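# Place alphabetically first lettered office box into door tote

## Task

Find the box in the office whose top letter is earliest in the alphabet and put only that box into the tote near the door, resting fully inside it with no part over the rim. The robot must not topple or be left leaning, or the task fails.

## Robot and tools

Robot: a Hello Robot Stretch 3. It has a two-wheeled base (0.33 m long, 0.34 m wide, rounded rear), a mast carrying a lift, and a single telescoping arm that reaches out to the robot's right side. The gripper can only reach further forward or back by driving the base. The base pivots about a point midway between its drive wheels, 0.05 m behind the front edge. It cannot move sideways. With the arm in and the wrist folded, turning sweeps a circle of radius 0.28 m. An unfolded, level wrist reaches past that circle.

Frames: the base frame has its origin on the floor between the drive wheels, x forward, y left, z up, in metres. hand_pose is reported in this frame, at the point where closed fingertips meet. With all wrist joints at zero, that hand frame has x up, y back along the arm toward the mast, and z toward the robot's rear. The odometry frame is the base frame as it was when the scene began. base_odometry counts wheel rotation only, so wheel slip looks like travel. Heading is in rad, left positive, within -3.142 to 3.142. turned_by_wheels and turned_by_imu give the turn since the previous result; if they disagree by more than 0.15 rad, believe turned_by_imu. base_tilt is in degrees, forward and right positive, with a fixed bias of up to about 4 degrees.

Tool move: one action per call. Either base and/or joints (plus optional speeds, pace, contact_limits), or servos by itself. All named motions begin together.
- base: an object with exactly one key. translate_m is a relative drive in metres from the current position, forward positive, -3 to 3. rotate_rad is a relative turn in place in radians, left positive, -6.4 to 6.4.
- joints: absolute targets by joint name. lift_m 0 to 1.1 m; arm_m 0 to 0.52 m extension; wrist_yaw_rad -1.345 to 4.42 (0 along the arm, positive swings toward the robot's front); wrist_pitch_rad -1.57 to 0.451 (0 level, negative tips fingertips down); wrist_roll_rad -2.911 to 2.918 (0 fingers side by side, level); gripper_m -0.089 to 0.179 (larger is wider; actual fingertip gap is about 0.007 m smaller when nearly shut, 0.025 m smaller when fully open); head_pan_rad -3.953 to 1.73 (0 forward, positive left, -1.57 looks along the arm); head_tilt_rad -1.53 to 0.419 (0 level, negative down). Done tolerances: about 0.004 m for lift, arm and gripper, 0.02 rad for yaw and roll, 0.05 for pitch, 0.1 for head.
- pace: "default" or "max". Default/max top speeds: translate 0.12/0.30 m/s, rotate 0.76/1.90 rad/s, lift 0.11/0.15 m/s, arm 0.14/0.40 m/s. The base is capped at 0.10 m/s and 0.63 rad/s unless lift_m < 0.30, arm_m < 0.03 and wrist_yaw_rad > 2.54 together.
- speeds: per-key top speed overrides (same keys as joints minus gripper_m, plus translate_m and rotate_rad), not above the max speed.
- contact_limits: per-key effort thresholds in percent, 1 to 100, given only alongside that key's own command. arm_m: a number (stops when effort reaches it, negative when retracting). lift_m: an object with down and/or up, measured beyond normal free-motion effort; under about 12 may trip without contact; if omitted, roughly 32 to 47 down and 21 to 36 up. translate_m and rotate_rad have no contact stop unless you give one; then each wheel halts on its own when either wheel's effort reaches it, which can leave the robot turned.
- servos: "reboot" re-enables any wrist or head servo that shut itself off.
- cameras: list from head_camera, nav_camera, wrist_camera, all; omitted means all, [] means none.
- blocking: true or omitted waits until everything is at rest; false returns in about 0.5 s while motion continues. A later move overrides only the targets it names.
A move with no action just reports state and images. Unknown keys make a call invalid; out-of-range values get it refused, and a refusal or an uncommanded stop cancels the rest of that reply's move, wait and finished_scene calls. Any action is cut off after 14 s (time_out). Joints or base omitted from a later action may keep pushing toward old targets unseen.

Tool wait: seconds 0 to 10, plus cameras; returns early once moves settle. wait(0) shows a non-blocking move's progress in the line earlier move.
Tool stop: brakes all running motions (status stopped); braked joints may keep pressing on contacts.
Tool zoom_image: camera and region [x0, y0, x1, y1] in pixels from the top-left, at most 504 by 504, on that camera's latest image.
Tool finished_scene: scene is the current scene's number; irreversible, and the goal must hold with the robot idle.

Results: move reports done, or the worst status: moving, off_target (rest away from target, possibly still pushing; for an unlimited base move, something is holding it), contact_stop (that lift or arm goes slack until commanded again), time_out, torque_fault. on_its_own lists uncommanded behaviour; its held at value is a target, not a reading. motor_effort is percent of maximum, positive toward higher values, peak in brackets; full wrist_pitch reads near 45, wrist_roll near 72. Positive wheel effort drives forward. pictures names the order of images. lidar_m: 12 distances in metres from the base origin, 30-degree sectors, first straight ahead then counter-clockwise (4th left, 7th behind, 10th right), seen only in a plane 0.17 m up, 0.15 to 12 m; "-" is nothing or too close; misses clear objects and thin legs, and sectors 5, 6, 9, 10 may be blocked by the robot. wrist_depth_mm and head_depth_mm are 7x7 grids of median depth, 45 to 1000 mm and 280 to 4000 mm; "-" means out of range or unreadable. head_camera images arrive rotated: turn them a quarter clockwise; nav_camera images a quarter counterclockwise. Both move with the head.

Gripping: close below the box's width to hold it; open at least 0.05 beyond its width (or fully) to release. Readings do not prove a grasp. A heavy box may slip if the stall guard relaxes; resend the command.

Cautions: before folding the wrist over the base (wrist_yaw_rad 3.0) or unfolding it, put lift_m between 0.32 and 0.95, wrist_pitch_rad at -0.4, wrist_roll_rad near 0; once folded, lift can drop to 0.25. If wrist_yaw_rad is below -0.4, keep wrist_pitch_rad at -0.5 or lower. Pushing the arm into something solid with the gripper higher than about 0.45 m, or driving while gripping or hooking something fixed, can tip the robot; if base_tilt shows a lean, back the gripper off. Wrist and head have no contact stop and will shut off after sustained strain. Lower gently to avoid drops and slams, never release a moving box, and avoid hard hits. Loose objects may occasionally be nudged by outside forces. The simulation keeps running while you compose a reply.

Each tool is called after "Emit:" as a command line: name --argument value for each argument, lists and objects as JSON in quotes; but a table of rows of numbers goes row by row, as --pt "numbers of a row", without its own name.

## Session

Emit:
move --joints '{"lift_m": 0.28, "head_pan_rad": 0.0, "head_tilt_rad": -0.25}' --pace "max" --cameras '["nav_camera"]'

Emit:
move --joints '{"head_pan_rad": -1.3}' --cameras '["nav_camera"]'

Emit:
move --joints '{"head_pan_rad": -2.6}' --cameras '["nav_camera"]'

Emit:
move --joints '{"head_pan_rad": -3.9}' --cameras '["nav_camera"]'

Scene clock: 1.67 s.
move: done
base_odometry: x=+0.000 y=+0.000 heading=+0.000
turned_by_wheels: +0.000
turned_by_imu: +0.000
base_tilt: forward=+1.0 right=-0.2
lidar_m: 1.39 2.07 1.11 0.86 0.86 0.91 1.35 1.07 1.14 0.89 0.88 0.94
head_depth_mm: 1261 1277 1309 1329 1361 1388 1417 / 1474 1492 1547 1566 1593 1667 1601 / 1767 1797 1874 1912 1956 1958 1658 / 1974 2053 2139 2253 2408 2123 1652 / 1898 1975 2106 2174 2285 2122 1613 / 1805 1894 1994 2073 2196 2126 1642 / 1758 1843 1938 1996 2087 2117 1643
base_status: not commanded
joint_positions: lift_m=+0.280 arm_m=+0.002 wrist_yaw_rad=+2.888 wrist_pitch_rad=-0.324 wrist_roll_rad=+0.000 gripper_m=+0.037 head_pan_rad=+0.000 head_tilt_rad=-0.249
joint_status: all done
measured_speeds: all 0
motor_effort: left_wheel=-0.2(0.5) right_wheel=+2.1(2.6) lift_m=+21.3(24.6) arm_m=-12.7(12.7) wrist_yaw_rad=+0.8(1.3) wrist_pitch_rad=+3.0(3.4) wrist_roll_rad=+0.8(1.1) gripper_m=-0.2(1.4) head_pan_rad=+0.5(1.2) head_tilt_rad=-1.9(3.1)
hand_pose: x=+0.0376 y=+0.0810 z=+0.3143 quat_wxyz=(+0.202, +0.706, +0.025, +0.678) (m; base frame)
wrist_depth_mm: - 717 - - - - - / 133 760 - - - - - / 140 175 - - - - - / 150 167 919 918 923 912 943 / 164 173 755 699 702 718 693 / 547 183 128 532 552 576 565 / 482 193 294 477 471 486 481
pictures: nav_camera (sideways)
Images, in order (width x height): nav_camera 672x504.

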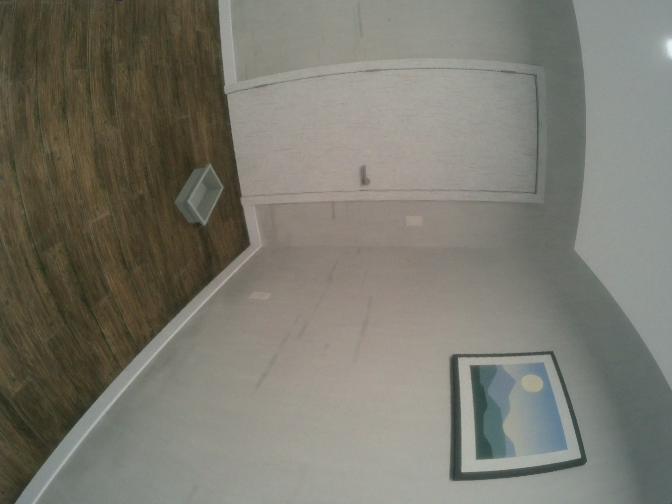

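Scene clock: 2.83 s.
move: done
base_odometry: x=+0.000 y=+0.000 heading=+0.000
turned_by_wheels: +0.000
turned_by_imu: +0.000
base_tilt: forward=+0.8 right=-0.1
lidar_m: 1.39 2.07 1.11 0.87 0.86 0.91 1.35 1.08 1.14 0.89 0.88 0.94
head_depth_mm: 782 814 859 904 954 1006 1069 / 770 809 846 889 940 993 1053 / 767 801 838 882 925 979 1034 / 752 789 826 871 911 963 1016 / 749 783 818 857 897 951 1005 / 740 767 807 843 889 939 993 / 730 763 798 839 873 924 972
base_status: not commanded
joint_positions: lift_m=+0.280 arm_m=+0.002 wrist_yaw_rad=+2.888 wrist_pitch_rad=-0.324 wrist_roll_rad=+0.000 gripper_m=+0.037 head_pan_rad=-1.327 head_tilt_rad=-0.250
joint_status: all done
measured_speeds: all 0
motor_effort: left_wheel=-0.3(0.5) right_wheel=+1.9(2.4) lift_m=+21.2(21.7) arm_m=-16.0(16.0) wrist_yaw_rad=+0.9(1.4) wrist_pitch_rad=+2.9(3.4) wrist_roll_rad=+0.9(1.1) gripper_m=+0.5(1.1) head_pan_rad=+0.4(5.4) head_tilt_rad=-1.0(2.0)
hand_pose: x=+0.0376 y=+0.0810 z=+0.3143 quat_wxyz=(+0.202, +0.706, +0.025, +0.678) (m; base frame)
wrist_depth_mm: - 710 - - - - - / 133 746 - - - - - / 140 174 - - - - - / 150 167 903 931 932 919 945 / 165 171 750 694 716 707 718 / 551 183 127 539 555 572 576 / 479 192 293 478 463 485 476
pictures: nav_camera (sideways)
Images, in order (width x height): nav_camera 672x504.

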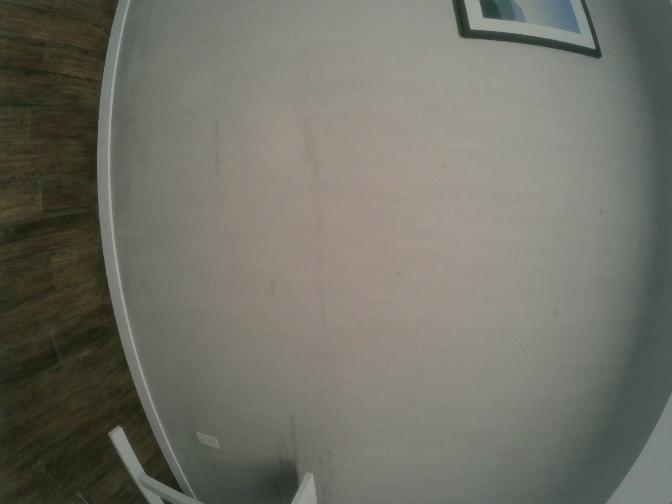

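Scene clock: 4.00 s.
move: done
base_odometry: x=+0.000 y=+0.000 heading=+0.000
turned_by_wheels: +0.000
turned_by_imu: +0.000
base_tilt: forward=+1.0 right=+0.0
lidar_m: 1.39 2.07 1.11 0.86 0.86 0.91 1.35 1.08 1.14 0.89 0.88 0.94
head_depth_mm: 1429 1490 1570 1455 1027 1793 1660 / 1448 1511 1575 1438 1028 1824 1667 / 1470 1544 1607 1420 1467 1336 1607 / 1496 1552 1632 1408 1456 1334 1653 / 1510 1582 1648 1395 1821 1897 1600 / 1538 1609 1679 1383 1846 1928 1655 / 1554 1613 1706 1361 1385 1557 1540
base_status: not commanded
joint_positions: lift_m=+0.280 arm_m=+0.002 wrist_yaw_rad=+2.888 wrist_pitch_rad=-0.324 wrist_roll_rad=+0.000 gripper_m=+0.037 head_pan_rad=-2.639 head_tilt_rad=-0.250
joint_status: all done
measured_speeds: all 0
motor_effort: left_wheel=-0.1(0.5) right_wheel=+2.1(2.4) lift_m=+21.4(21.6) arm_m=-19.1(19.1) wrist_yaw_rad=+1.2(1.4) wrist_pitch_rad=+3.0(3.4) wrist_roll_rad=+0.8(1.0) gripper_m=-0.2(1.2) head_pan_rad=+2.1(5.4) head_tilt_rad=-1.1(2.0)
hand_pose: x=+0.0376 y=+0.0810 z=+0.3143 quat_wxyz=(+0.202, +0.706, +0.025, +0.678) (m; base frame)
wrist_depth_mm: - 707 - - - - - / 132 743 - - - - - / 141 174 - - - - - / 149 167 916 937 916 935 938 / 165 172 744 726 715 713 709 / 544 182 127 534 551 575 572 / 481 193 294 490 464 484 482
pictures: nav_camera (sideways)
Images, in order (width x height): nav_camera 672x504.

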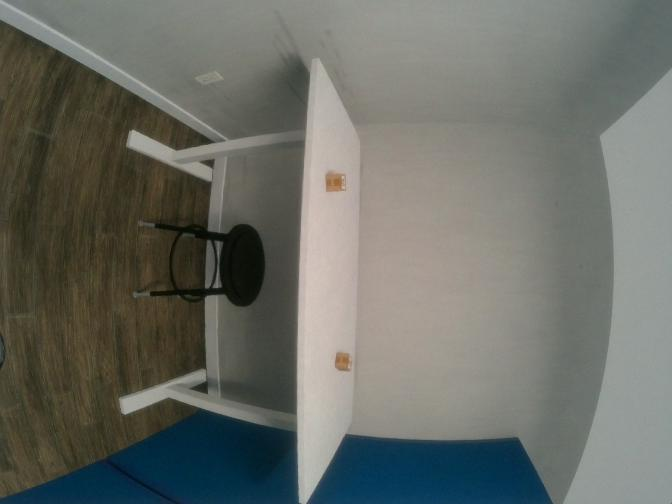

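Scene clock: 5.17 s.
move: done
base_odometry: x=+0.000 y=+0.000 heading=+0.000
turned_by_wheels: +0.000
turned_by_imu: +0.000
base_tilt: forward=+1.0 right=-0.1
lidar_m: 1.39 2.07 1.11 0.87 0.86 0.91 1.35 1.08 1.14 0.89 0.88 0.94
head_depth_mm: - - - - - - - / 747 782 812 - - - - / 770 801 832 876 914 960 1017 / 798 838 874 918 961 1008 1060 / 837 870 911 959 1007 1065 1123 / 870 913 957 1007 1064 1119 1194 / 912 958 1005 1064 1126 1189 1262
base_status: not commanded
joint_positions: lift_m=+0.280 arm_m=+0.002 wrist_yaw_rad=+2.888 wrist_pitch_rad=-0.324 wrist_roll_rad=+0.000 gripper_m=+0.037 head_pan_rad=-3.943 head_tilt_rad=-0.250
joint_status: all done
measured_speeds: all 0
motor_effort: left_wheel=-0.2(0.5) right_wheel=+1.7(2.5) lift_m=+21.3(21.5) arm_m=-22.0(22.3) wrist_yaw_rad=+0.4(1.2) wrist_pitch_rad=+2.9(3.4) wrist_roll_rad=+0.7(1.0) gripper_m=+0.0(1.3) head_pan_rad=+2.6(5.3) head_tilt_rad=-1.8(2.6)
hand_pose: x=+0.0376 y=+0.0810 z=+0.3143 quat_wxyz=(+0.202, +0.706, +0.025, +0.678) (m; base frame)
wrist_depth_mm: - 716 - - - - - / 133 742 - - - - - / 140 175 - - - - - / 149 167 940 914 936 937 910 / 164 172 738 712 714 704 697 / 549 182 128 532 553 577 577 / 481 195 294 483 462 479 482
pictures: nav_camera (sideways)
Images, in order (width x height): nav_camera 672x504.

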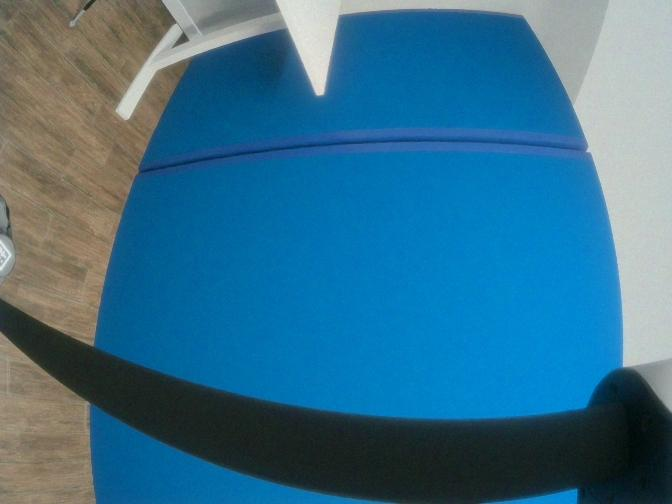

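Emit:
move --joints '{"head_pan_rad": -2.95, "head_tilt_rad": -0.3}' --cameras '["head_camera"]'

Emit:
zoom_image --camera "head_camera" --region '[370, 200, 470, 300]'

Emit:
move --joints '{"head_pan_rad": -2.43}' --cameras '["head_camera"]'

Emit:
zoom_image --camera "head_camera" --region '[370, 200, 470, 300]'

Emit:
move --joints '{"head_pan_rad": 0.9, "head_tilt_rad": -0.25}' --cameras '["nav_camera"]'

Scene clock: 31.37 s.
move: done
base_odometry: x=+0.000 y=+0.000 heading=+0.000
turned_by_wheels: +0.000
turned_by_imu: +0.001
base_tilt: forward=+0.9 right=-0.2
lidar_m: 1.39 2.07 1.11 0.87 0.86 0.91 1.35 1.08 1.14 0.89 0.88 0.94
head_depth_mm: 1531 1621 1715 1207 1707 1821 1572 / 1523 1597 1685 1187 1896 1888 1577 / 1486 1581 1664 1186 1878 1956 1582 / 1477 1553 1642 1171 1871 1939 1580 / 1461 1530 1608 1168 1787 1661 1525 / 1439 1515 1591 1152 1475 1778 1567 / 1424 1508 1572 1151 1744 1768 1516
base_status: not commanded
joint_positions: lift_m=+0.280 arm_m=+0.002 wrist_yaw_rad=+2.888 wrist_pitch_rad=-0.324 wrist_roll_rad=+0.000 gripper_m=+0.037 head_pan_rad=-2.927 head_tilt_rad=-0.300
joint_status: all done
measured_speeds: all 0
motor_effort: left_wheel=-0.3(0.4) right_wheel=+1.8(2.3) lift_m=+20.7(21.1) arm_m=-23.1(23.4) wrist_yaw_rad=+1.2(1.3) wrist_pitch_rad=+3.0(3.3) wrist_roll_rad=+0.8(1.1) gripper_m=+0.1(0.9) head_pan_rad=+0.1(4.8) head_tilt_rad=-0.6(3.2)
hand_pose: x=+0.0376 y=+0.0810 z=+0.3143 quat_wxyz=(+0.202, +0.706, +0.025, +0.678) (m; base frame)
wrist_depth_mm: - 719 - - - - - / 133 747 - - - - - / 140 173 - - - - - / 150 167 915 916 931 920 921 / 164 172 734 706 710 711 708 / 553 184 127 532 545 569 579 / 471 192 294 483 465 484 484
pictures: head_camera (sideways)
Images, in order (width x height): head_camera 896x504.

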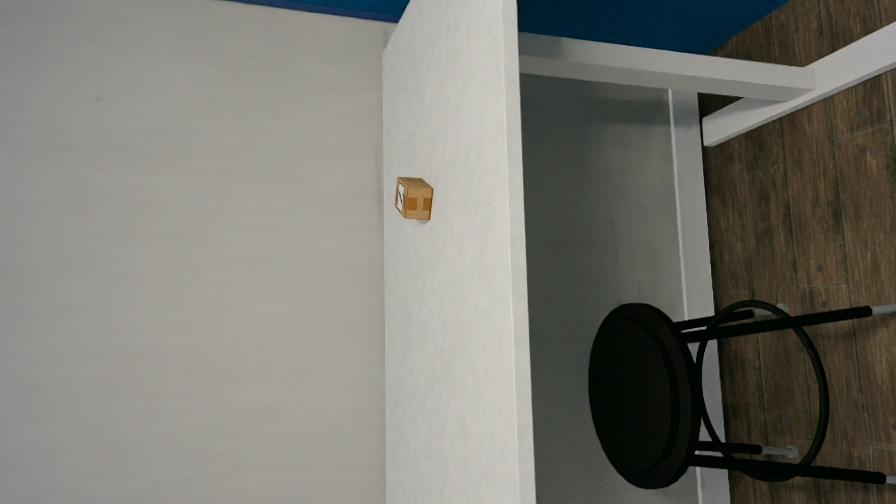

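Scaled by 5.040 from the camera's 896x504 image, which has a finer 1280x720 frame.

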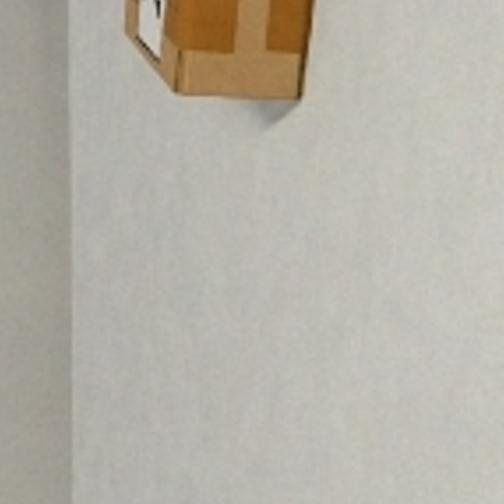

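Scene clock: 32.23 s.
move: done
base_odometry: x=+0.000 y=+0.000 heading=+0.000
turned_by_wheels: +0.000
turned_by_imu: +0.000
base_tilt: forward=+0.9 right=-0.1
lidar_m: 1.39 2.07 1.11 0.87 0.86 0.91 1.35 1.08 1.14 0.89 0.88 0.94
head_depth_mm: 1410 1469 1551 1209 1424 1247 1502 / 1464 1546 1606 1195 1766 1297 1569 / 1504 1585 1662 1180 1878 1916 1537 / 1575 1637 1755 1103 1958 1985 1571 / 1621 1704 1796 1262 1921 1793 1567 / 1436 1490 1553 1262 1706 1772 1550 / 1227 1278 1321 1313 1428 1499 1485
base_status: not commanded
joint_positions: lift_m=+0.280 arm_m=+0.002 wrist_yaw_rad=+2.888 wrist_pitch_rad=-0.324 wrist_roll_rad=+0.000 gripper_m=+0.037 head_pan_rad=-2.407 head_tilt_rad=-0.300
joint_status: all done
measured_speeds: all 0
motor_effort: left_wheel=-0.1(0.4) right_wheel=+2.4(2.4) lift_m=+20.9(21.1) arm_m=-23.1(23.5) wrist_yaw_rad=+1.2(1.3) wrist_pitch_rad=+3.1(3.3) wrist_roll_rad=+0.8(1.0) gripper_m=-1.2(1.2) head_pan_rad=-0.4(4.7) head_tilt_rad=-2.0(2.0)
hand_pose: x=+0.0376 y=+0.0810 z=+0.3143 quat_wxyz=(+0.202, +0.706, +0.025, +0.678) (m; base frame)
wrist_depth_mm: - 722 - - - - - / 133 753 - - - - - / 141 174 - - - - - / 150 167 924 936 920 910 927 / 164 172 744 713 710 708 709 / 548 182 127 536 551 576 576 / 484 194 292 482 467 482 486
pictures: head_camera (sideways)
Images, in order (width x height): head_camera 896x504.

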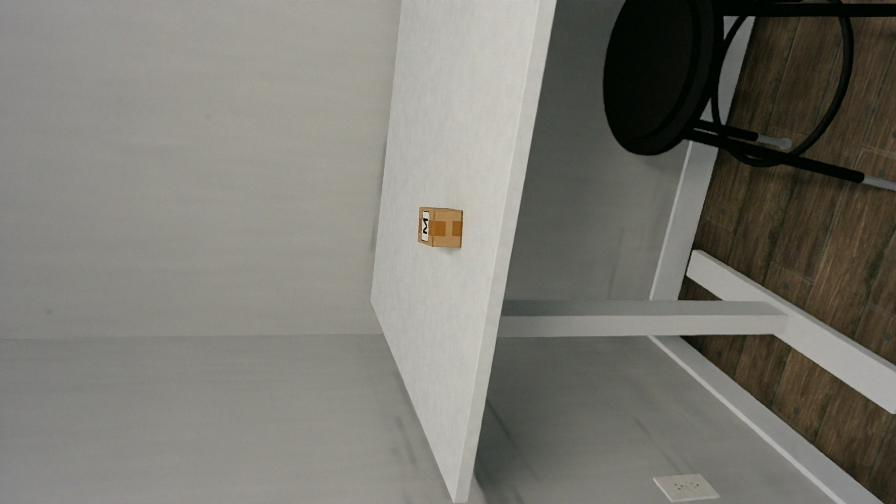

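Scaled by 5.040 from the camera's 896x504 image, which has a finer 1280x720 frame.

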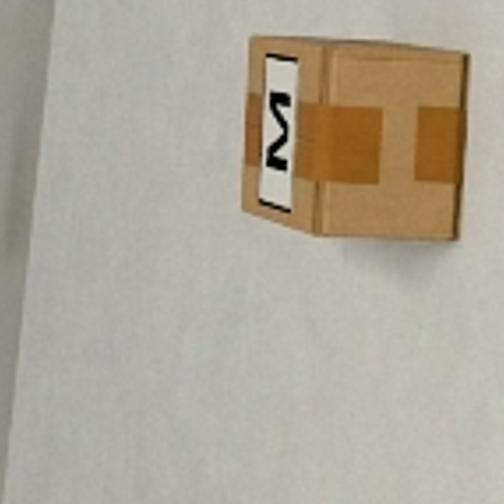

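Scene clock: 35.50 s.
move: done
base_odometry: x=+0.000 y=+0.000 heading=+0.000
turned_by_wheels: +0.000
turned_by_imu: +0.000
base_tilt: forward=+1.0 right=+0.0
lidar_m: 1.38 2.07 1.11 0.87 0.86 0.91 1.35 1.08 1.13 0.89 0.88 0.94
head_depth_mm: 1856 1934 1982 2049 2155 2160 1682 / 1938 2015 2086 2181 2272 2152 1671 / 2082 2135 2233 2310 2441 2126 1654 / 2170 2258 2328 2478 2552 2125 1647 / 2247 2357 2411 2595 2596 1958 1597 / 1104 1146 1183 1227 1294 1354 1438 / 985 1027 1051 1100 1135 1187 1243
base_status: not commanded
joint_positions: lift_m=+0.280 arm_m=+0.002 wrist_yaw_rad=+2.888 wrist_pitch_rad=-0.324 wrist_roll_rad=+0.000 gripper_m=+0.037 head_pan_rad=+0.916 head_tilt_rad=-0.251
joint_status: all done
measured_speeds: translate_m=+0.000 rotate_rad=+0.000 lift_m=+0.000 arm_m=+0.000 wrist_yaw_rad=+0.000 wrist_pitch_rad=+0.000 wrist_roll_rad=+0.000 head_pan_rad=-0.024 head_tilt_rad=+0.000
motor_effort: left_wheel=-0.2(0.5) right_wheel=+2.2(2.7) lift_m=+20.6(21.0) arm_m=-23.1(23.4) wrist_yaw_rad=+0.7(1.3) wrist_pitch_rad=+3.0(3.4) wrist_roll_rad=+0.9(1.1) gripper_m=+0.6(1.5) head_pan_rad=-2.9(5.6) head_tilt_rad=+3.6(7.5)
hand_pose: x=+0.0376 y=+0.0810 z=+0.3143 quat_wxyz=(+0.202, +0.706, +0.025, +0.678) (m; base frame)
wrist_depth_mm: - 708 - - - - - / 133 752 - - - - - / 140 175 - - - - - / 150 167 918 927 942 922 949 / 165 172 744 709 695 706 713 / 536 182 128 528 553 570 577 / 486 193 296 486 467 484 481
pictures: nav_camera (sideways)
Images, in order (width x height): nav_camera 672x504.

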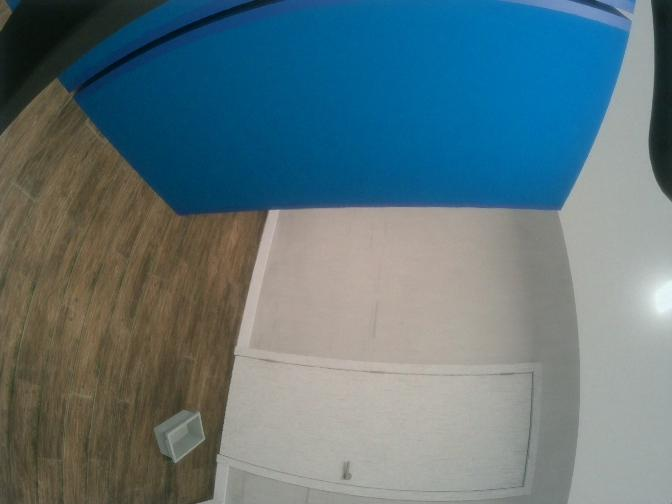

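Emit:
move --joints '{"head_pan_rad": -2.93, "head_tilt_rad": -0.3}' --cameras '["head_camera"]'

Emit:
zoom_image --camera "head_camera" --region '[385, 165, 445, 235]'

Emit:
move --joints '{"head_pan_rad": 0.75, "head_tilt_rad": -0.5}' --cameras '["head_camera"]'

Scene clock: 46.73 s.
move: done
base_odometry: x=+0.000 y=+0.000 heading=+0.000
turned_by_wheels: +0.000
turned_by_imu: +0.001
base_tilt: forward=+0.9 right=-0.1
lidar_m: 1.38 2.07 1.11 0.87 0.86 0.91 1.35 1.08 1.14 0.89 0.88 0.94
head_depth_mm: 1558 1621 1720 1209 1720 1805 1596 / 1530 1605 1698 1199 1900 1784 1567 / 1493 1591 1672 1184 1894 1953 1573 / 1483 1561 1638 1177 1845 1919 1572 / 1452 1530 1629 1170 1786 1773 1517 / 1438 1496 1594 1157 1454 1593 1524 / 1418 1479 1575 1154 1725 1521 1517
base_status: not commanded
joint_positions: lift_m=+0.280 arm_m=+0.002 wrist_yaw_rad=+2.888 wrist_pitch_rad=-0.324 wrist_roll_rad=+0.000 gripper_m=+0.037 head_pan_rad=-2.946 head_tilt_rad=-0.299
joint_status: all done
measured_speeds: translate_m=+0.000 rotate_rad=+0.000 lift_m=+0.000 arm_m=+0.000 wrist_yaw_rad=+0.000 wrist_pitch_rad=+0.000 wrist_roll_rad=+0.000 head_pan_rad=+0.024 head_tilt_rad=+0.000
motor_effort: left_wheel=-0.2(0.4) right_wheel=+2.2(2.7) lift_m=+20.6(21.1) arm_m=-22.8(23.4) wrist_yaw_rad=+0.9(1.2) wrist_pitch_rad=+3.4(3.4) wrist_roll_rad=+0.8(1.1) gripper_m=-0.3(1.3) head_pan_rad=+3.5(5.6) head_tilt_rad=-0.8(4.7)
hand_pose: x=+0.0376 y=+0.0810 z=+0.3143 quat_wxyz=(+0.202, +0.706, +0.025, +0.678) (m; base frame)
wrist_depth_mm: - 719 - - - - - / 133 730 - - - - - / 140 174 - - - - - / 150 168 887 942 925 934 926 / 164 172 727 711 711 703 704 / 550 183 127 536 555 572 573 / 480 193 293 481 465 483 482
pictures: head_camera (sideways)
Images, in order (width x height): head_camera 896x504.

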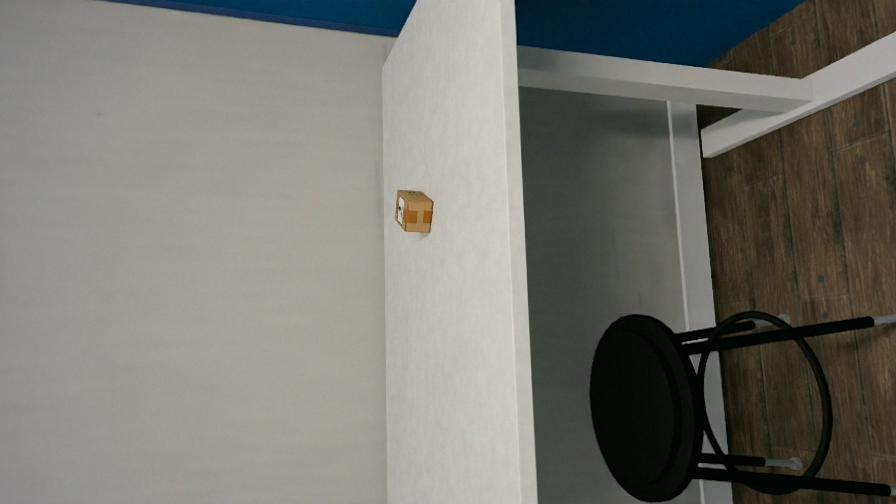

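Scaled by 7.200 from the camera's 896x504 image, which has a finer 1280x720 frame.

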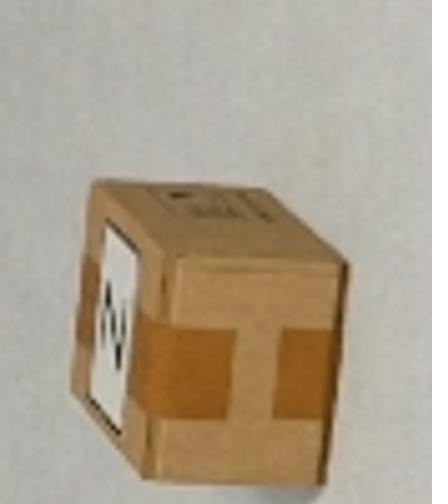

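Scene clock: 50.07 s.
move: done
base_odometry: x=+0.000 y=+0.000 heading=+0.000
turned_by_wheels: +0.000
turned_by_imu: +0.001
base_tilt: forward=+1.0 right=-0.1
lidar_m: 1.39 2.07 1.11 0.87 0.86 0.91 1.35 1.08 1.14 0.89 0.88 0.94
head_depth_mm: 1741 1840 1973 2168 2015 1608 1337 / 1817 1931 2111 2267 2010 1623 1340 / 1867 2021 2187 2363 1998 1595 1326 / 1965 2097 2337 2493 1981 1607 1342 / 2027 2201 2428 2533 1965 1596 1342 / 2089 2293 2562 2501 1853 1600 1334 / 1154 1207 1274 1361 1431 1501 1338
base_status: not commanded
joint_positions: lift_m=+0.280 arm_m=+0.002 wrist_yaw_rad=+2.888 wrist_pitch_rad=-0.324 wrist_roll_rad=+0.000 gripper_m=+0.037 head_pan_rad=+0.766 head_tilt_rad=-0.503
joint_status: all done
measured_speeds: translate_m=+0.000 rotate_rad=+0.000 lift_m=+0.000 arm_m=+0.000 wrist_yaw_rad=+0.000 wrist_pitch_rad=+0.000 wrist_roll_rad=+0.000 head_pan_rad=-0.024 head_tilt_rad=+0.000
motor_effort: left_wheel=-0.5(0.5) right_wheel=+2.4(2.5) lift_m=+20.6(21.0) arm_m=-22.2(23.0) wrist_yaw_rad=+1.0(1.3) wrist_pitch_rad=+3.4(3.6) wrist_roll_rad=+0.7(1.1) gripper_m=-0.2(1.6) head_pan_rad=-3.2(4.8) head_tilt_rad=+0.8(4.9)
hand_pose: x=+0.0376 y=+0.0810 z=+0.3143 quat_wxyz=(+0.202, +0.706, +0.025, +0.678) (m; base frame)
wrist_depth_mm: - 702 - - - - - / 133 753 - - - - - / 140 174 - - - - - / 150 167 903 912 919 947 933 / 164 171 738 712 714 701 704 / 543 183 128 535 546 570 571 / 480 193 292 482 468 484 484
pictures: head_camera (sideways)
Images, in order (width x height): head_camera 896x504.

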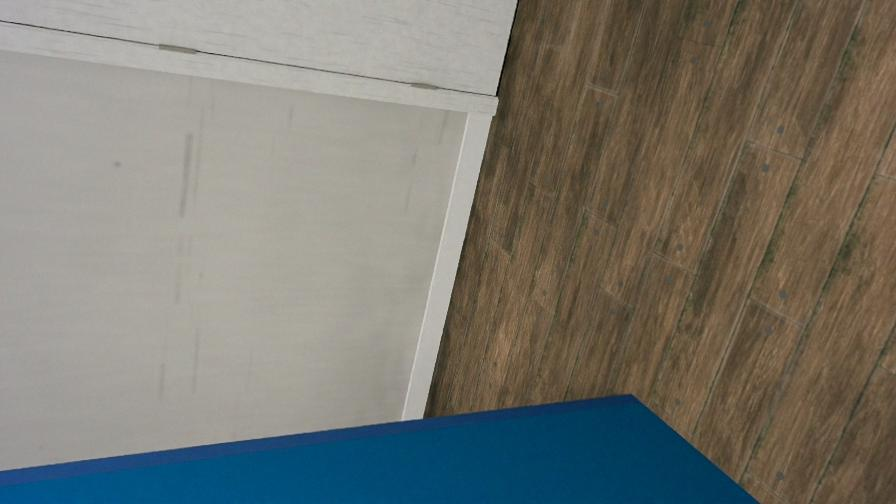

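Emit:
move --base '{"rotate_rad": 0.682}' --pace "max" --cameras '[]'

Emit:
move --base '{"translate_m": 1.67}' --joints '{"head_pan_rad": 0.0, "head_tilt_rad": -0.25}' --pace "max" --cameras '[]'

Emit:
move --base '{"rotate_rad": 1.2985}' --pace "max" --cameras '["nav_camera"]'

Scene clock: 66.27 s.
move: done
base_odometry: x=+0.000 y=+0.000 heading=+0.682
turned_by_wheels: +0.682
turned_by_imu: +0.679
base_tilt: forward=+0.9 right=+0.0
lidar_m: 2.07 1.00 0.85 0.85 0.98 1.07 1.11 1.02 0.88 0.88 1.01 1.73
head_depth_mm: 964 1053 1182 1335 1528 1606 1348 / 903 992 1099 1234 1408 1561 1330 / 859 936 1031 1147 1304 1477 1342 / 817 887 971 1071 1202 1361 1340 / 777 840 915 1003 1121 1256 1338 / 741 800 869 945 1061 1181 1272 / 715 772 835 906 981 1093 1214
base_status: done
joint_positions: lift_m=+0.280 arm_m=+0.002 wrist_yaw_rad=+2.888 wrist_pitch_rad=-0.324 wrist_roll_rad=+0.000 gripper_m=+0.037 head_pan_rad=+0.750 head_tilt_rad=-0.500
joint_status: not commanded
measured_speeds: all 0
motor_effort: left_wheel=-8.1(17.2) right_wheel=+8.0(16.3) lift_m=+22.8(22.8) arm_m=-23.5(23.6) wrist_yaw_rad=+0.8(1.3) wrist_pitch_rad=+3.2(3.5) wrist_roll_rad=+0.8(1.0) gripper_m=-0.6(1.1) head_pan_rad=-3.0(4.3) head_tilt_rad=+2.1(3.7)
hand_pose: x=+0.0376 y=+0.0810 z=+0.3143 quat_wxyz=(+0.202, +0.706, +0.025, +0.678) (m; base frame)
wrist_depth_mm: - 138 - - 776 - - / 133 - - - 845 - - / 140 155 - - 897 - - / 149 165 879 870 927 863 874 / 167 172 745 700 702 718 716 / 552 183 128 532 560 577 574 / 477 192 293 481 470 485 484
pictures: none
No camera images: "cameras" was empty.

Scene clock: 73.23 s.
move: done
base_odometry: x=+1.297 y=+1.052 heading=+0.682
turned_by_wheels: +0.000
turned_by_imu: -0.001
base_tilt: forward=+0.8 right=+0.0
lidar_m: 0.48 0.56 0.95 0.99 0.71 0.87 2.66 1.50 1.29 0.95 0.54 0.46
head_depth_mm: 375 390 405 423 443 464 487 / 385 402 418 437 458 481 506 / 397 413 432 452 473 497 524 / 409 427 446 468 491 517 545 / 420 440 460 484 508 536 568 / 435 454 477 504 528 560 594 / 450 471 495 520 549 582 619
base_status: done
joint_positions: lift_m=+0.280 arm_m=+0.002 wrist_yaw_rad=+2.888 wrist_pitch_rad=-0.324 wrist_roll_rad=+0.000 gripper_m=+0.037 head_pan_rad=+0.000 head_tilt_rad=-0.250
joint_status: all done
measured_speeds: all 0
motor_effort: left_wheel=+6.1(12.8) right_wheel=+1.9(15.3) lift_m=+28.0(30.2) arm_m=-18.4(23.1) wrist_yaw_rad=+0.7(1.3) wrist_pitch_rad=+3.4(3.6) wrist_roll_rad=+1.0(1.1) gripper_m=-0.6(1.2) head_pan_rad=+3.7(7.3) head_tilt_rad=-2.3(6.6)
hand_pose: x=+0.0376 y=+0.0810 z=+0.3143 quat_wxyz=(+0.202, +0.706, +0.025, +0.678) (m; base frame)
wrist_depth_mm: - - - - - - 522 / 133 - - - - - 526 / 141 931 - - - - 526 / 150 169 908 943 923 - 500 / 167 172 730 711 711 705 502 / 552 183 127 537 561 573 557 / 476 192 295 486 468 485 483
pictures: none
No camera images: "cameras" was empty.

Scene clock: 75.17 s.
move: done
base_odometry: x=+1.297 y=+1.052 heading=+1.980
turned_by_wheels: +1.298
turned_by_imu: +1.293
base_tilt: forward=+1.0 right=+0.1
lidar_m: 1.64 0.70 0.65 1.51 1.90 1.35 1.29 0.69 0.49 0.46 0.50 0.66
head_depth_mm: 1714 1682 1640 1566 1584 1565 1518 / 2740 2657 2570 2454 2377 2086 1664 / 3058 3214 3400 3532 3006 2136 1664 / 3075 3246 3362 3552 2994 2111 1650 / 3141 3202 3322 3519 2994 2108 1635 / 3151 3221 3350 3533 2984 2129 1638 / 3122 3198 3363 3530 2914 2095 1644
base_status: done
joint_positions: lift_m=+0.280 arm_m=+0.002 wrist_yaw_rad=+2.888 wrist_pitch_rad=-0.324 wrist_roll_rad=+0.000 gripper_m=+0.037 head_pan_rad=+0.000 head_tilt_rad=-0.250
joint_status: not commanded
measured_speeds: all 0
motor_effort: left_wheel=-9.9(15.9) right_wheel=+8.7(17.0) lift_m=+23.9(28.0) arm_m=-23.2(23.7) wrist_yaw_rad=+0.9(1.3) wrist_pitch_rad=+3.1(3.4) wrist_roll_rad=+0.9(1.1) gripper_m=-0.3(1.2) head_pan_rad=+3.0(4.0) head_tilt_rad=-0.2(1.7)
hand_pose: x=+0.0376 y=+0.0810 z=+0.3143 quat_wxyz=(+0.202, +0.706, +0.025, +0.678) (m; base frame)
wrist_depth_mm: - - - - - - - / 133 - - - - - - / 140 - - - - - - / 149 169 919 912 837 - 846 / 167 172 725 705 705 707 719 / 544 183 127 537 548 576 573 / 477 193 296 483 466 480 481
pictures: nav_camera (sideways)
Images, in order (width x height): nav_camera 672x504.

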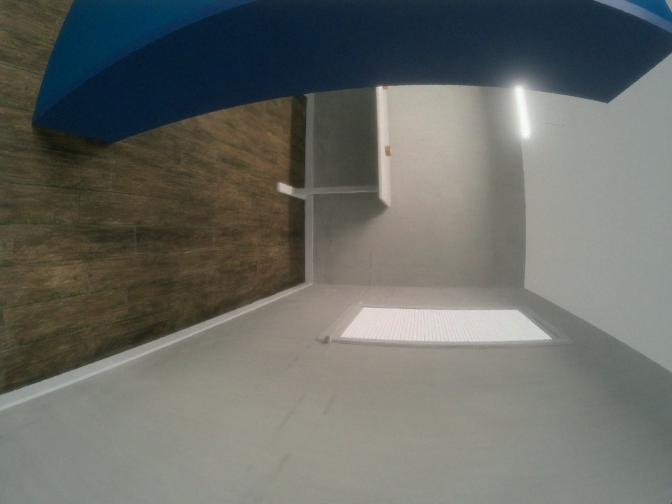

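Emit:
move --base '{"translate_m": 2.15}' --pace "max" --contact_limits '{"translate_m": 40}' --cameras '[]'

Emit:
move --base '{"rotate_rad": 1.571}' --joints '{"head_pan_rad": -0.6, "head_tilt_rad": -0.35}' --pace "max" --cameras '["nav_camera"]'

Scene clock: 95.10 s.
move: done
base_odometry: x=+0.442 y=+3.025 heading=+1.980
turned_by_wheels: +0.000
turned_by_imu: -0.001
base_tilt: forward=+1.0 right=-0.1
lidar_m: 1.33 1.04 1.83 2.92 1.89 1.36 1.86 0.59 0.42 0.40 0.41 0.54
head_depth_mm: 1157 1204 1250 1307 1292 1273 1256 / 1160 1208 1272 1326 1407 1477 1548 / 1162 1220 1268 1332 1406 1481 1555 / 1163 1217 1265 1334 1405 1485 1546 / 1165 1214 1274 1332 1409 1494 1545 / 1169 1218 1281 1346 1414 1496 1551 / 1169 1220 1283 1325 1414 1504 1560
base_status: done
joint_positions: lift_m=+0.280 arm_m=+0.002 wrist_yaw_rad=+2.888 wrist_pitch_rad=-0.324 wrist_roll_rad=+0.000 gripper_m=+0.037 head_pan_rad=+0.000 head_tilt_rad=-0.250
joint_status: not commanded
measured_speeds: all 0
motor_effort: left_wheel=-1.2(12.8) right_wheel=+5.1(15.9) lift_m=+29.5(30.5) arm_m=-14.4(21.2) wrist_yaw_rad=+0.6(1.2) wrist_pitch_rad=+3.2(3.5) wrist_roll_rad=+0.8(1.2) gripper_m=+0.2(1.3) head_pan_rad=+2.0(3.7) head_tilt_rad=+0.5(1.5)
contact_limits: translate_m 40 (maximum 100)
hand_pose: x=+0.0376 y=+0.0810 z=+0.3143 quat_wxyz=(+0.202, +0.706, +0.025, +0.678) (m; base frame)
wrist_depth_mm: - - - - - - - / 133 - - - - - - / 140 - - - - - - / 150 169 950 915 944 - 868 / 166 171 757 706 698 710 708 / 552 182 128 532 549 578 574 / 477 193 295 487 459 483 483
pictures: none
No camera images: "cameras" was empty.

Scene clock: 97.20 s.
move: done
base_odometry: x=+0.442 y=+3.025 heading=-2.733
turned_by_wheels: +1.571
turned_by_imu: +1.564
base_tilt: forward=+1.1 right=-0.1
lidar_m: 2.92 1.89 1.35 2.01 0.60 0.42 0.40 0.41 0.54 1.28 1.05 1.80
head_depth_mm: 1469 1523 1569 1027 1076 1692 1277 / 1637 1693 1720 1021 1899 1878 1517 / 1819 1924 1884 1014 2195 1866 1501 / 2072 2162 1980 1167 2382 1885 1505 / 2339 2534 1781 2106 2230 1867 1500 / 2804 3028 1937 3402 2450 1853 1499 / 2973 3137 3254 3347 2446 1835 1488
base_status: done
joint_positions: lift_m=+0.280 arm_m=+0.002 wrist_yaw_rad=+2.888 wrist_pitch_rad=-0.324 wrist_roll_rad=+0.000 gripper_m=+0.037 head_pan_rad=-0.609 head_tilt_rad=-0.350
joint_status: all done
measured_speeds: all 0
motor_effort: left_wheel=-8.4(16.4) right_wheel=+9.5(16.3) lift_m=+29.3(29.7) arm_m=-23.1(23.7) wrist_yaw_rad=+0.7(1.2) wrist_pitch_rad=+2.9(3.5) wrist_roll_rad=+0.8(1.2) gripper_m=+0.7(1.2) head_pan_rad=+2.2(5.0) head_tilt_rad=-0.7(3.5)
hand_pose: x=+0.0376 y=+0.0810 z=+0.3143 quat_wxyz=(+0.202, +0.706, +0.025, +0.678) (m; base frame)
wrist_depth_mm: - - - - - - - / 133 - - - - - - / 140 - - - - - - / 150 169 921 938 933 906 948 / 161 172 728 702 710 710 709 / 545 183 128 530 554 571 576 / 477 193 296 482 470 480 481
pictures: nav_camera (sideways)
Images, in order (width x height): nav_camera 672x504.

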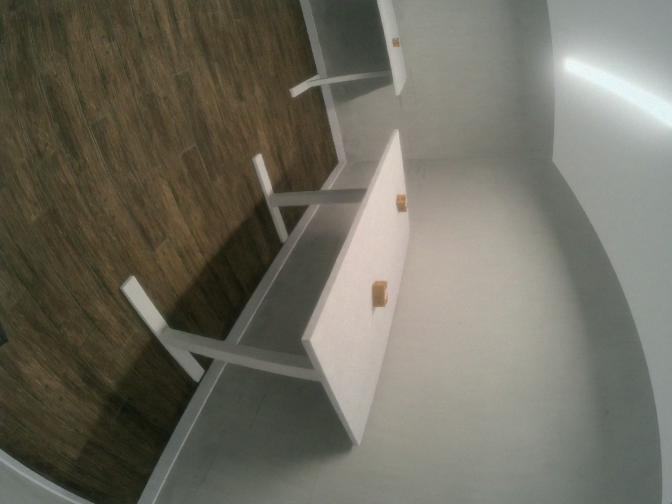

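Emit:
move --base '{"translate_m": 0.85}' --joints '{"head_pan_rad": -1.4, "head_tilt_rad": -0.4}' --pace "max" --contact_limits '{"translate_m": 40}' --cameras '["head_camera"]'

Emit:
zoom_image --camera "head_camera" --region '[320, 130, 480, 290]'

Emit:
move --joints '{"head_pan_rad": -0.73, "head_tilt_rad": -0.35}' --cameras '["head_camera"]'

Emit:
zoom_image --camera "head_camera" --region '[320, 170, 480, 330]'

Emit:
move --joints '{"head_pan_rad": 0.35, "head_tilt_rad": -0.3}' --cameras '["nav_camera", "head_camera"]'

Scene clock: 109.90 s.
move: done
base_odometry: x=-0.338 y=+2.687 heading=-2.733
turned_by_wheels: +0.000
turned_by_imu: +0.000
base_tilt: forward=+1.1 right=-0.1
lidar_m: 2.08 2.00 1.41 1.30 1.31 1.31 1.24 1.27 0.88 0.87 1.32 1.28
head_depth_mm: 1063 1122 1200 901 627 1522 1372 / 1076 1153 1221 896 625 1591 1444 / 1091 1165 1241 837 624 1595 1443 / 1113 1192 1271 833 622 1624 1443 / 1135 1214 1269 885 618 1636 1442 / 1153 1229 1294 875 644 1684 1428 / 1167 1247 1316 871 642 1717 1415
base_status: done
joint_positions: lift_m=+0.280 arm_m=+0.002 wrist_yaw_rad=+2.888 wrist_pitch_rad=-0.324 wrist_roll_rad=+0.000 gripper_m=+0.037 head_pan_rad=-1.401 head_tilt_rad=-0.400
joint_status: all done
measured_speeds: all 0
motor_effort: left_wheel=+6.6(12.1) right_wheel=+2.1(18.2) lift_m=+28.2(29.0) arm_m=-16.7(20.4) wrist_yaw_rad=+0.7(1.3) wrist_pitch_rad=+3.4(3.4) wrist_roll_rad=+1.1(1.2) gripper_m=-0.5(1.6) head_pan_rad=+3.9(5.8) head_tilt_rad=-1.4(5.5)
contact_limits: translate_m 40 (maximum 100)
hand_pose: x=+0.0376 y=+0.0810 z=+0.3143 quat_wxyz=(+0.202, +0.706, +0.025, +0.678) (m; base frame)
wrist_depth_mm: - - - - - - - / 133 - - - - - - / 140 - - - - - - / 149 169 935 924 927 926 939 / 166 172 746 705 715 708 720 / 546 182 128 532 552 578 576 / 484 192 294 487 472 486 483
pictures: head_camera (sideways)
Images, in order (width x height): head_camera 896x504.

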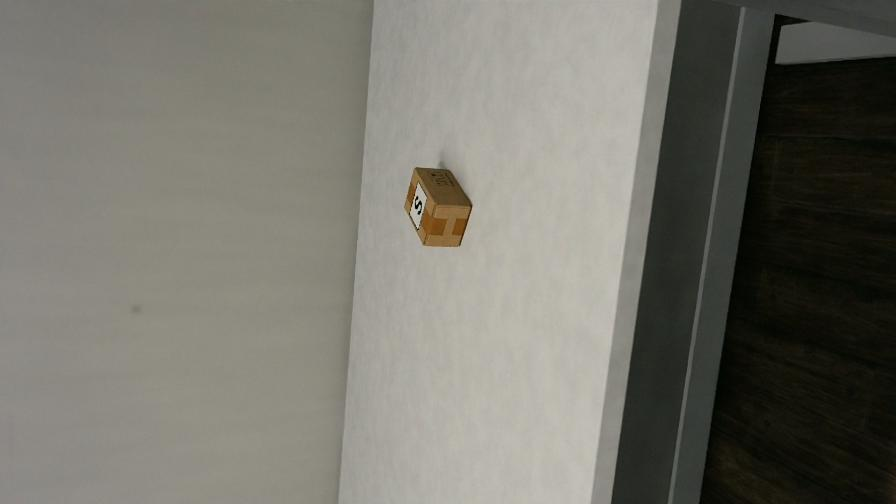

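Scaled by 3.150 from the camera's 896x504 image, which has a finer 1280x720 frame.

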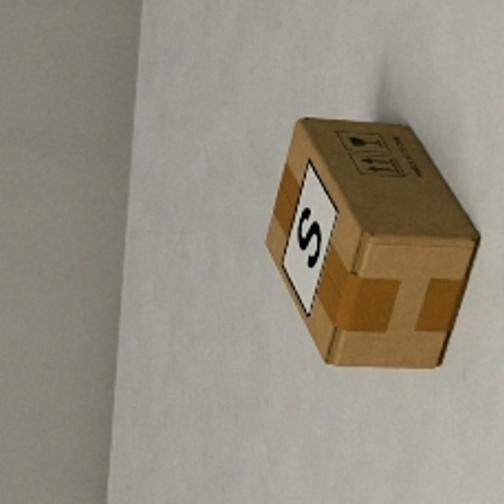

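Scene clock: 110.87 s.
move: done
base_odometry: x=-0.338 y=+2.687 heading=-2.733
turned_by_wheels: +0.000
turned_by_imu: +0.000
base_tilt: forward=+0.9 right=-0.1
lidar_m: 2.08 1.99 1.41 1.30 1.31 1.31 1.24 1.27 0.88 0.87 1.32 1.27
head_depth_mm: 1295 1346 1407 1012 680 1631 1510 / 1408 1481 1534 1010 710 1760 1504 / 1549 1628 1656 1001 784 1810 1508 / 1697 1822 1911 994 1471 1631 1488 / 1919 2037 2162 1063 2374 1879 1458 / 2177 2364 2503 2666 2411 1831 1476 / 2315 2449 2573 2753 2437 1835 1487
base_status: not commanded
joint_positions: lift_m=+0.280 arm_m=+0.002 wrist_yaw_rad=+2.888 wrist_pitch_rad=-0.324 wrist_roll_rad=+0.000 gripper_m=+0.037 head_pan_rad=-0.714 head_tilt_rad=-0.354
joint_status: all done
measured_speeds: all 0
motor_effort: left_wheel=+6.5(6.9) right_wheel=+1.4(2.3) lift_m=+28.0(28.2) arm_m=-15.9(16.9) wrist_yaw_rad=+0.9(0.9) wrist_pitch_rad=+3.1(3.3) wrist_roll_rad=+0.9(1.0) gripper_m=+0.1(1.1) head_pan_rad=+1.3(4.4) head_tilt_rad=+3.9(5.5)
contact_limits: translate_m 40 (maximum 100)
hand_pose: x=+0.0376 y=+0.0810 z=+0.3143 quat_wxyz=(+0.202, +0.706, +0.025, +0.678) (m; base frame)
wrist_depth_mm: - - - - - - - / 133 - - - - - - / 140 - - - - - - / 149 170 915 946 921 910 920 / 166 172 756 709 726 712 719 / 554 183 127 530 549 582 576 / 484 193 292 476 463 480 482
pictures: head_camera (sideways)
Images, in order (width x height): head_camera 896x504.

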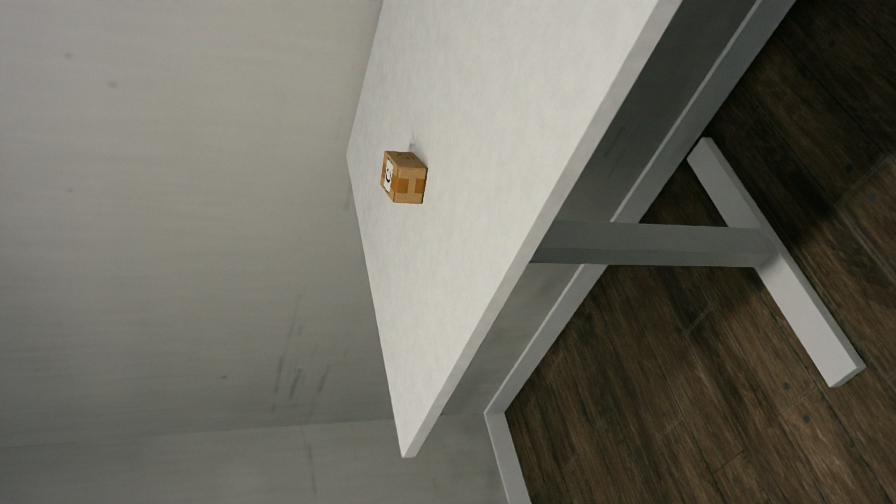

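Scaled by 3.150 from the camera's 896x504 image, which has a finer 1280x720 frame.

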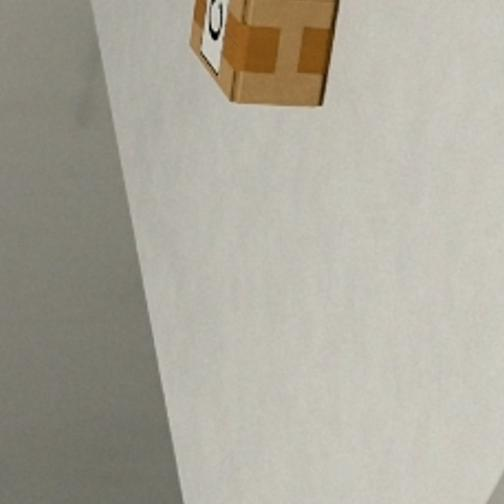

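Scene clock: 111.97 s.
move: done
base_odometry: x=-0.338 y=+2.687 heading=-2.733
turned_by_wheels: +0.000
turned_by_imu: +0.000
base_tilt: forward=+1.0 right=-0.4
lidar_m: 2.08 2.00 1.41 1.30 1.30 1.31 1.24 1.27 0.88 0.87 1.32 1.27
head_depth_mm: 2137 2242 2323 2480 2537 1994 1588 / 2211 2336 2391 2532 2622 1980 1583 / 2281 2389 2487 2661 2726 1983 1579 / 2372 2497 2590 2766 2709 1965 1578 / 2443 2565 2668 2892 2556 1960 1560 / 2509 2660 2807 2904 2561 1973 1571 / 2198 2479 1913 2000 2111 1962 1574
base_status: not commanded
joint_positions: lift_m=+0.280 arm_m=+0.002 wrist_yaw_rad=+2.888 wrist_pitch_rad=-0.324 wrist_roll_rad=+0.000 gripper_m=+0.037 head_pan_rad=+0.381 head_tilt_rad=-0.301
joint_status: all done
measured_speeds: all 0
motor_effort: left_wheel=+6.8(6.9) right_wheel=+2.0(2.4) lift_m=+27.7(28.1) arm_m=-14.7(16.0) wrist_yaw_rad=+0.6(1.2) wrist_pitch_rad=+3.0(3.4) wrist_roll_rad=+1.0(1.0) gripper_m=+0.1(1.1) head_pan_rad=+0.0(5.2) head_tilt_rad=+3.1(7.0)
contact_limits: translate_m 40 (maximum 100)
hand_pose: x=+0.0376 y=+0.0810 z=+0.3143 quat_wxyz=(+0.202, +0.706, +0.025, +0.678) (m; base frame)
wrist_depth_mm: - - - - - - - / 133 - - - - - - / 140 - - - - - - / 149 169 923 940 925 926 939 / 166 171 738 712 718 700 716 / 546 182 128 531 557 566 571 / 476 193 291 479 463 480 489
pictures: head_camera (sideways), nav_camera (sideways)
Images, in order (width x height): head_camera 896x504, nav_camera 672x504.

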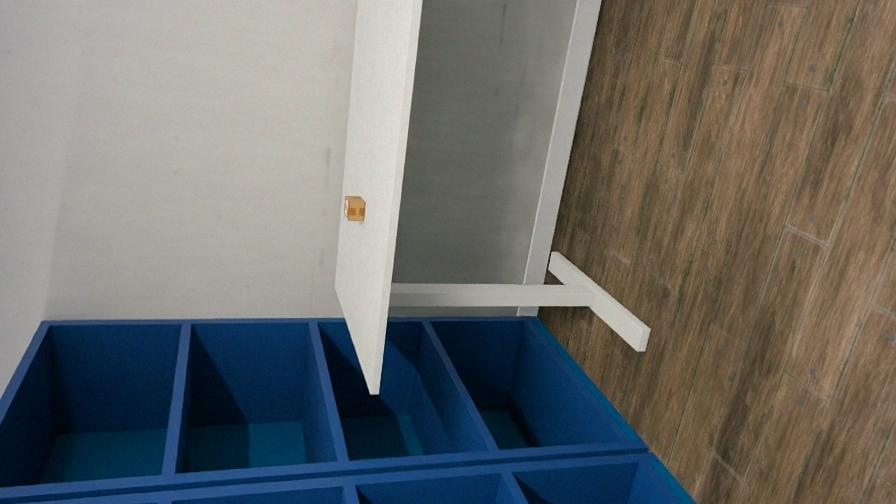

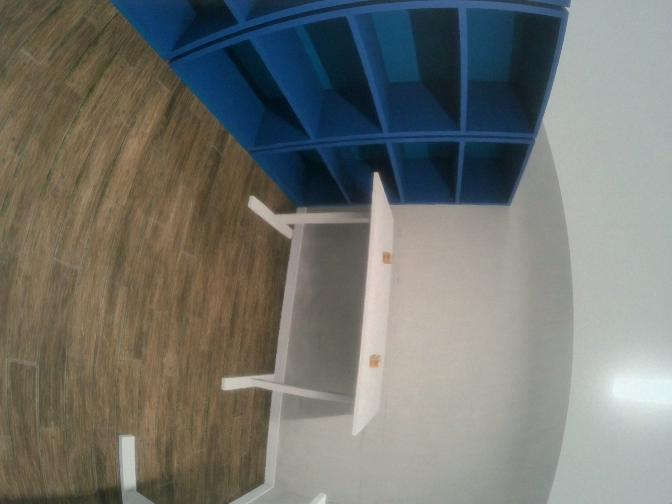

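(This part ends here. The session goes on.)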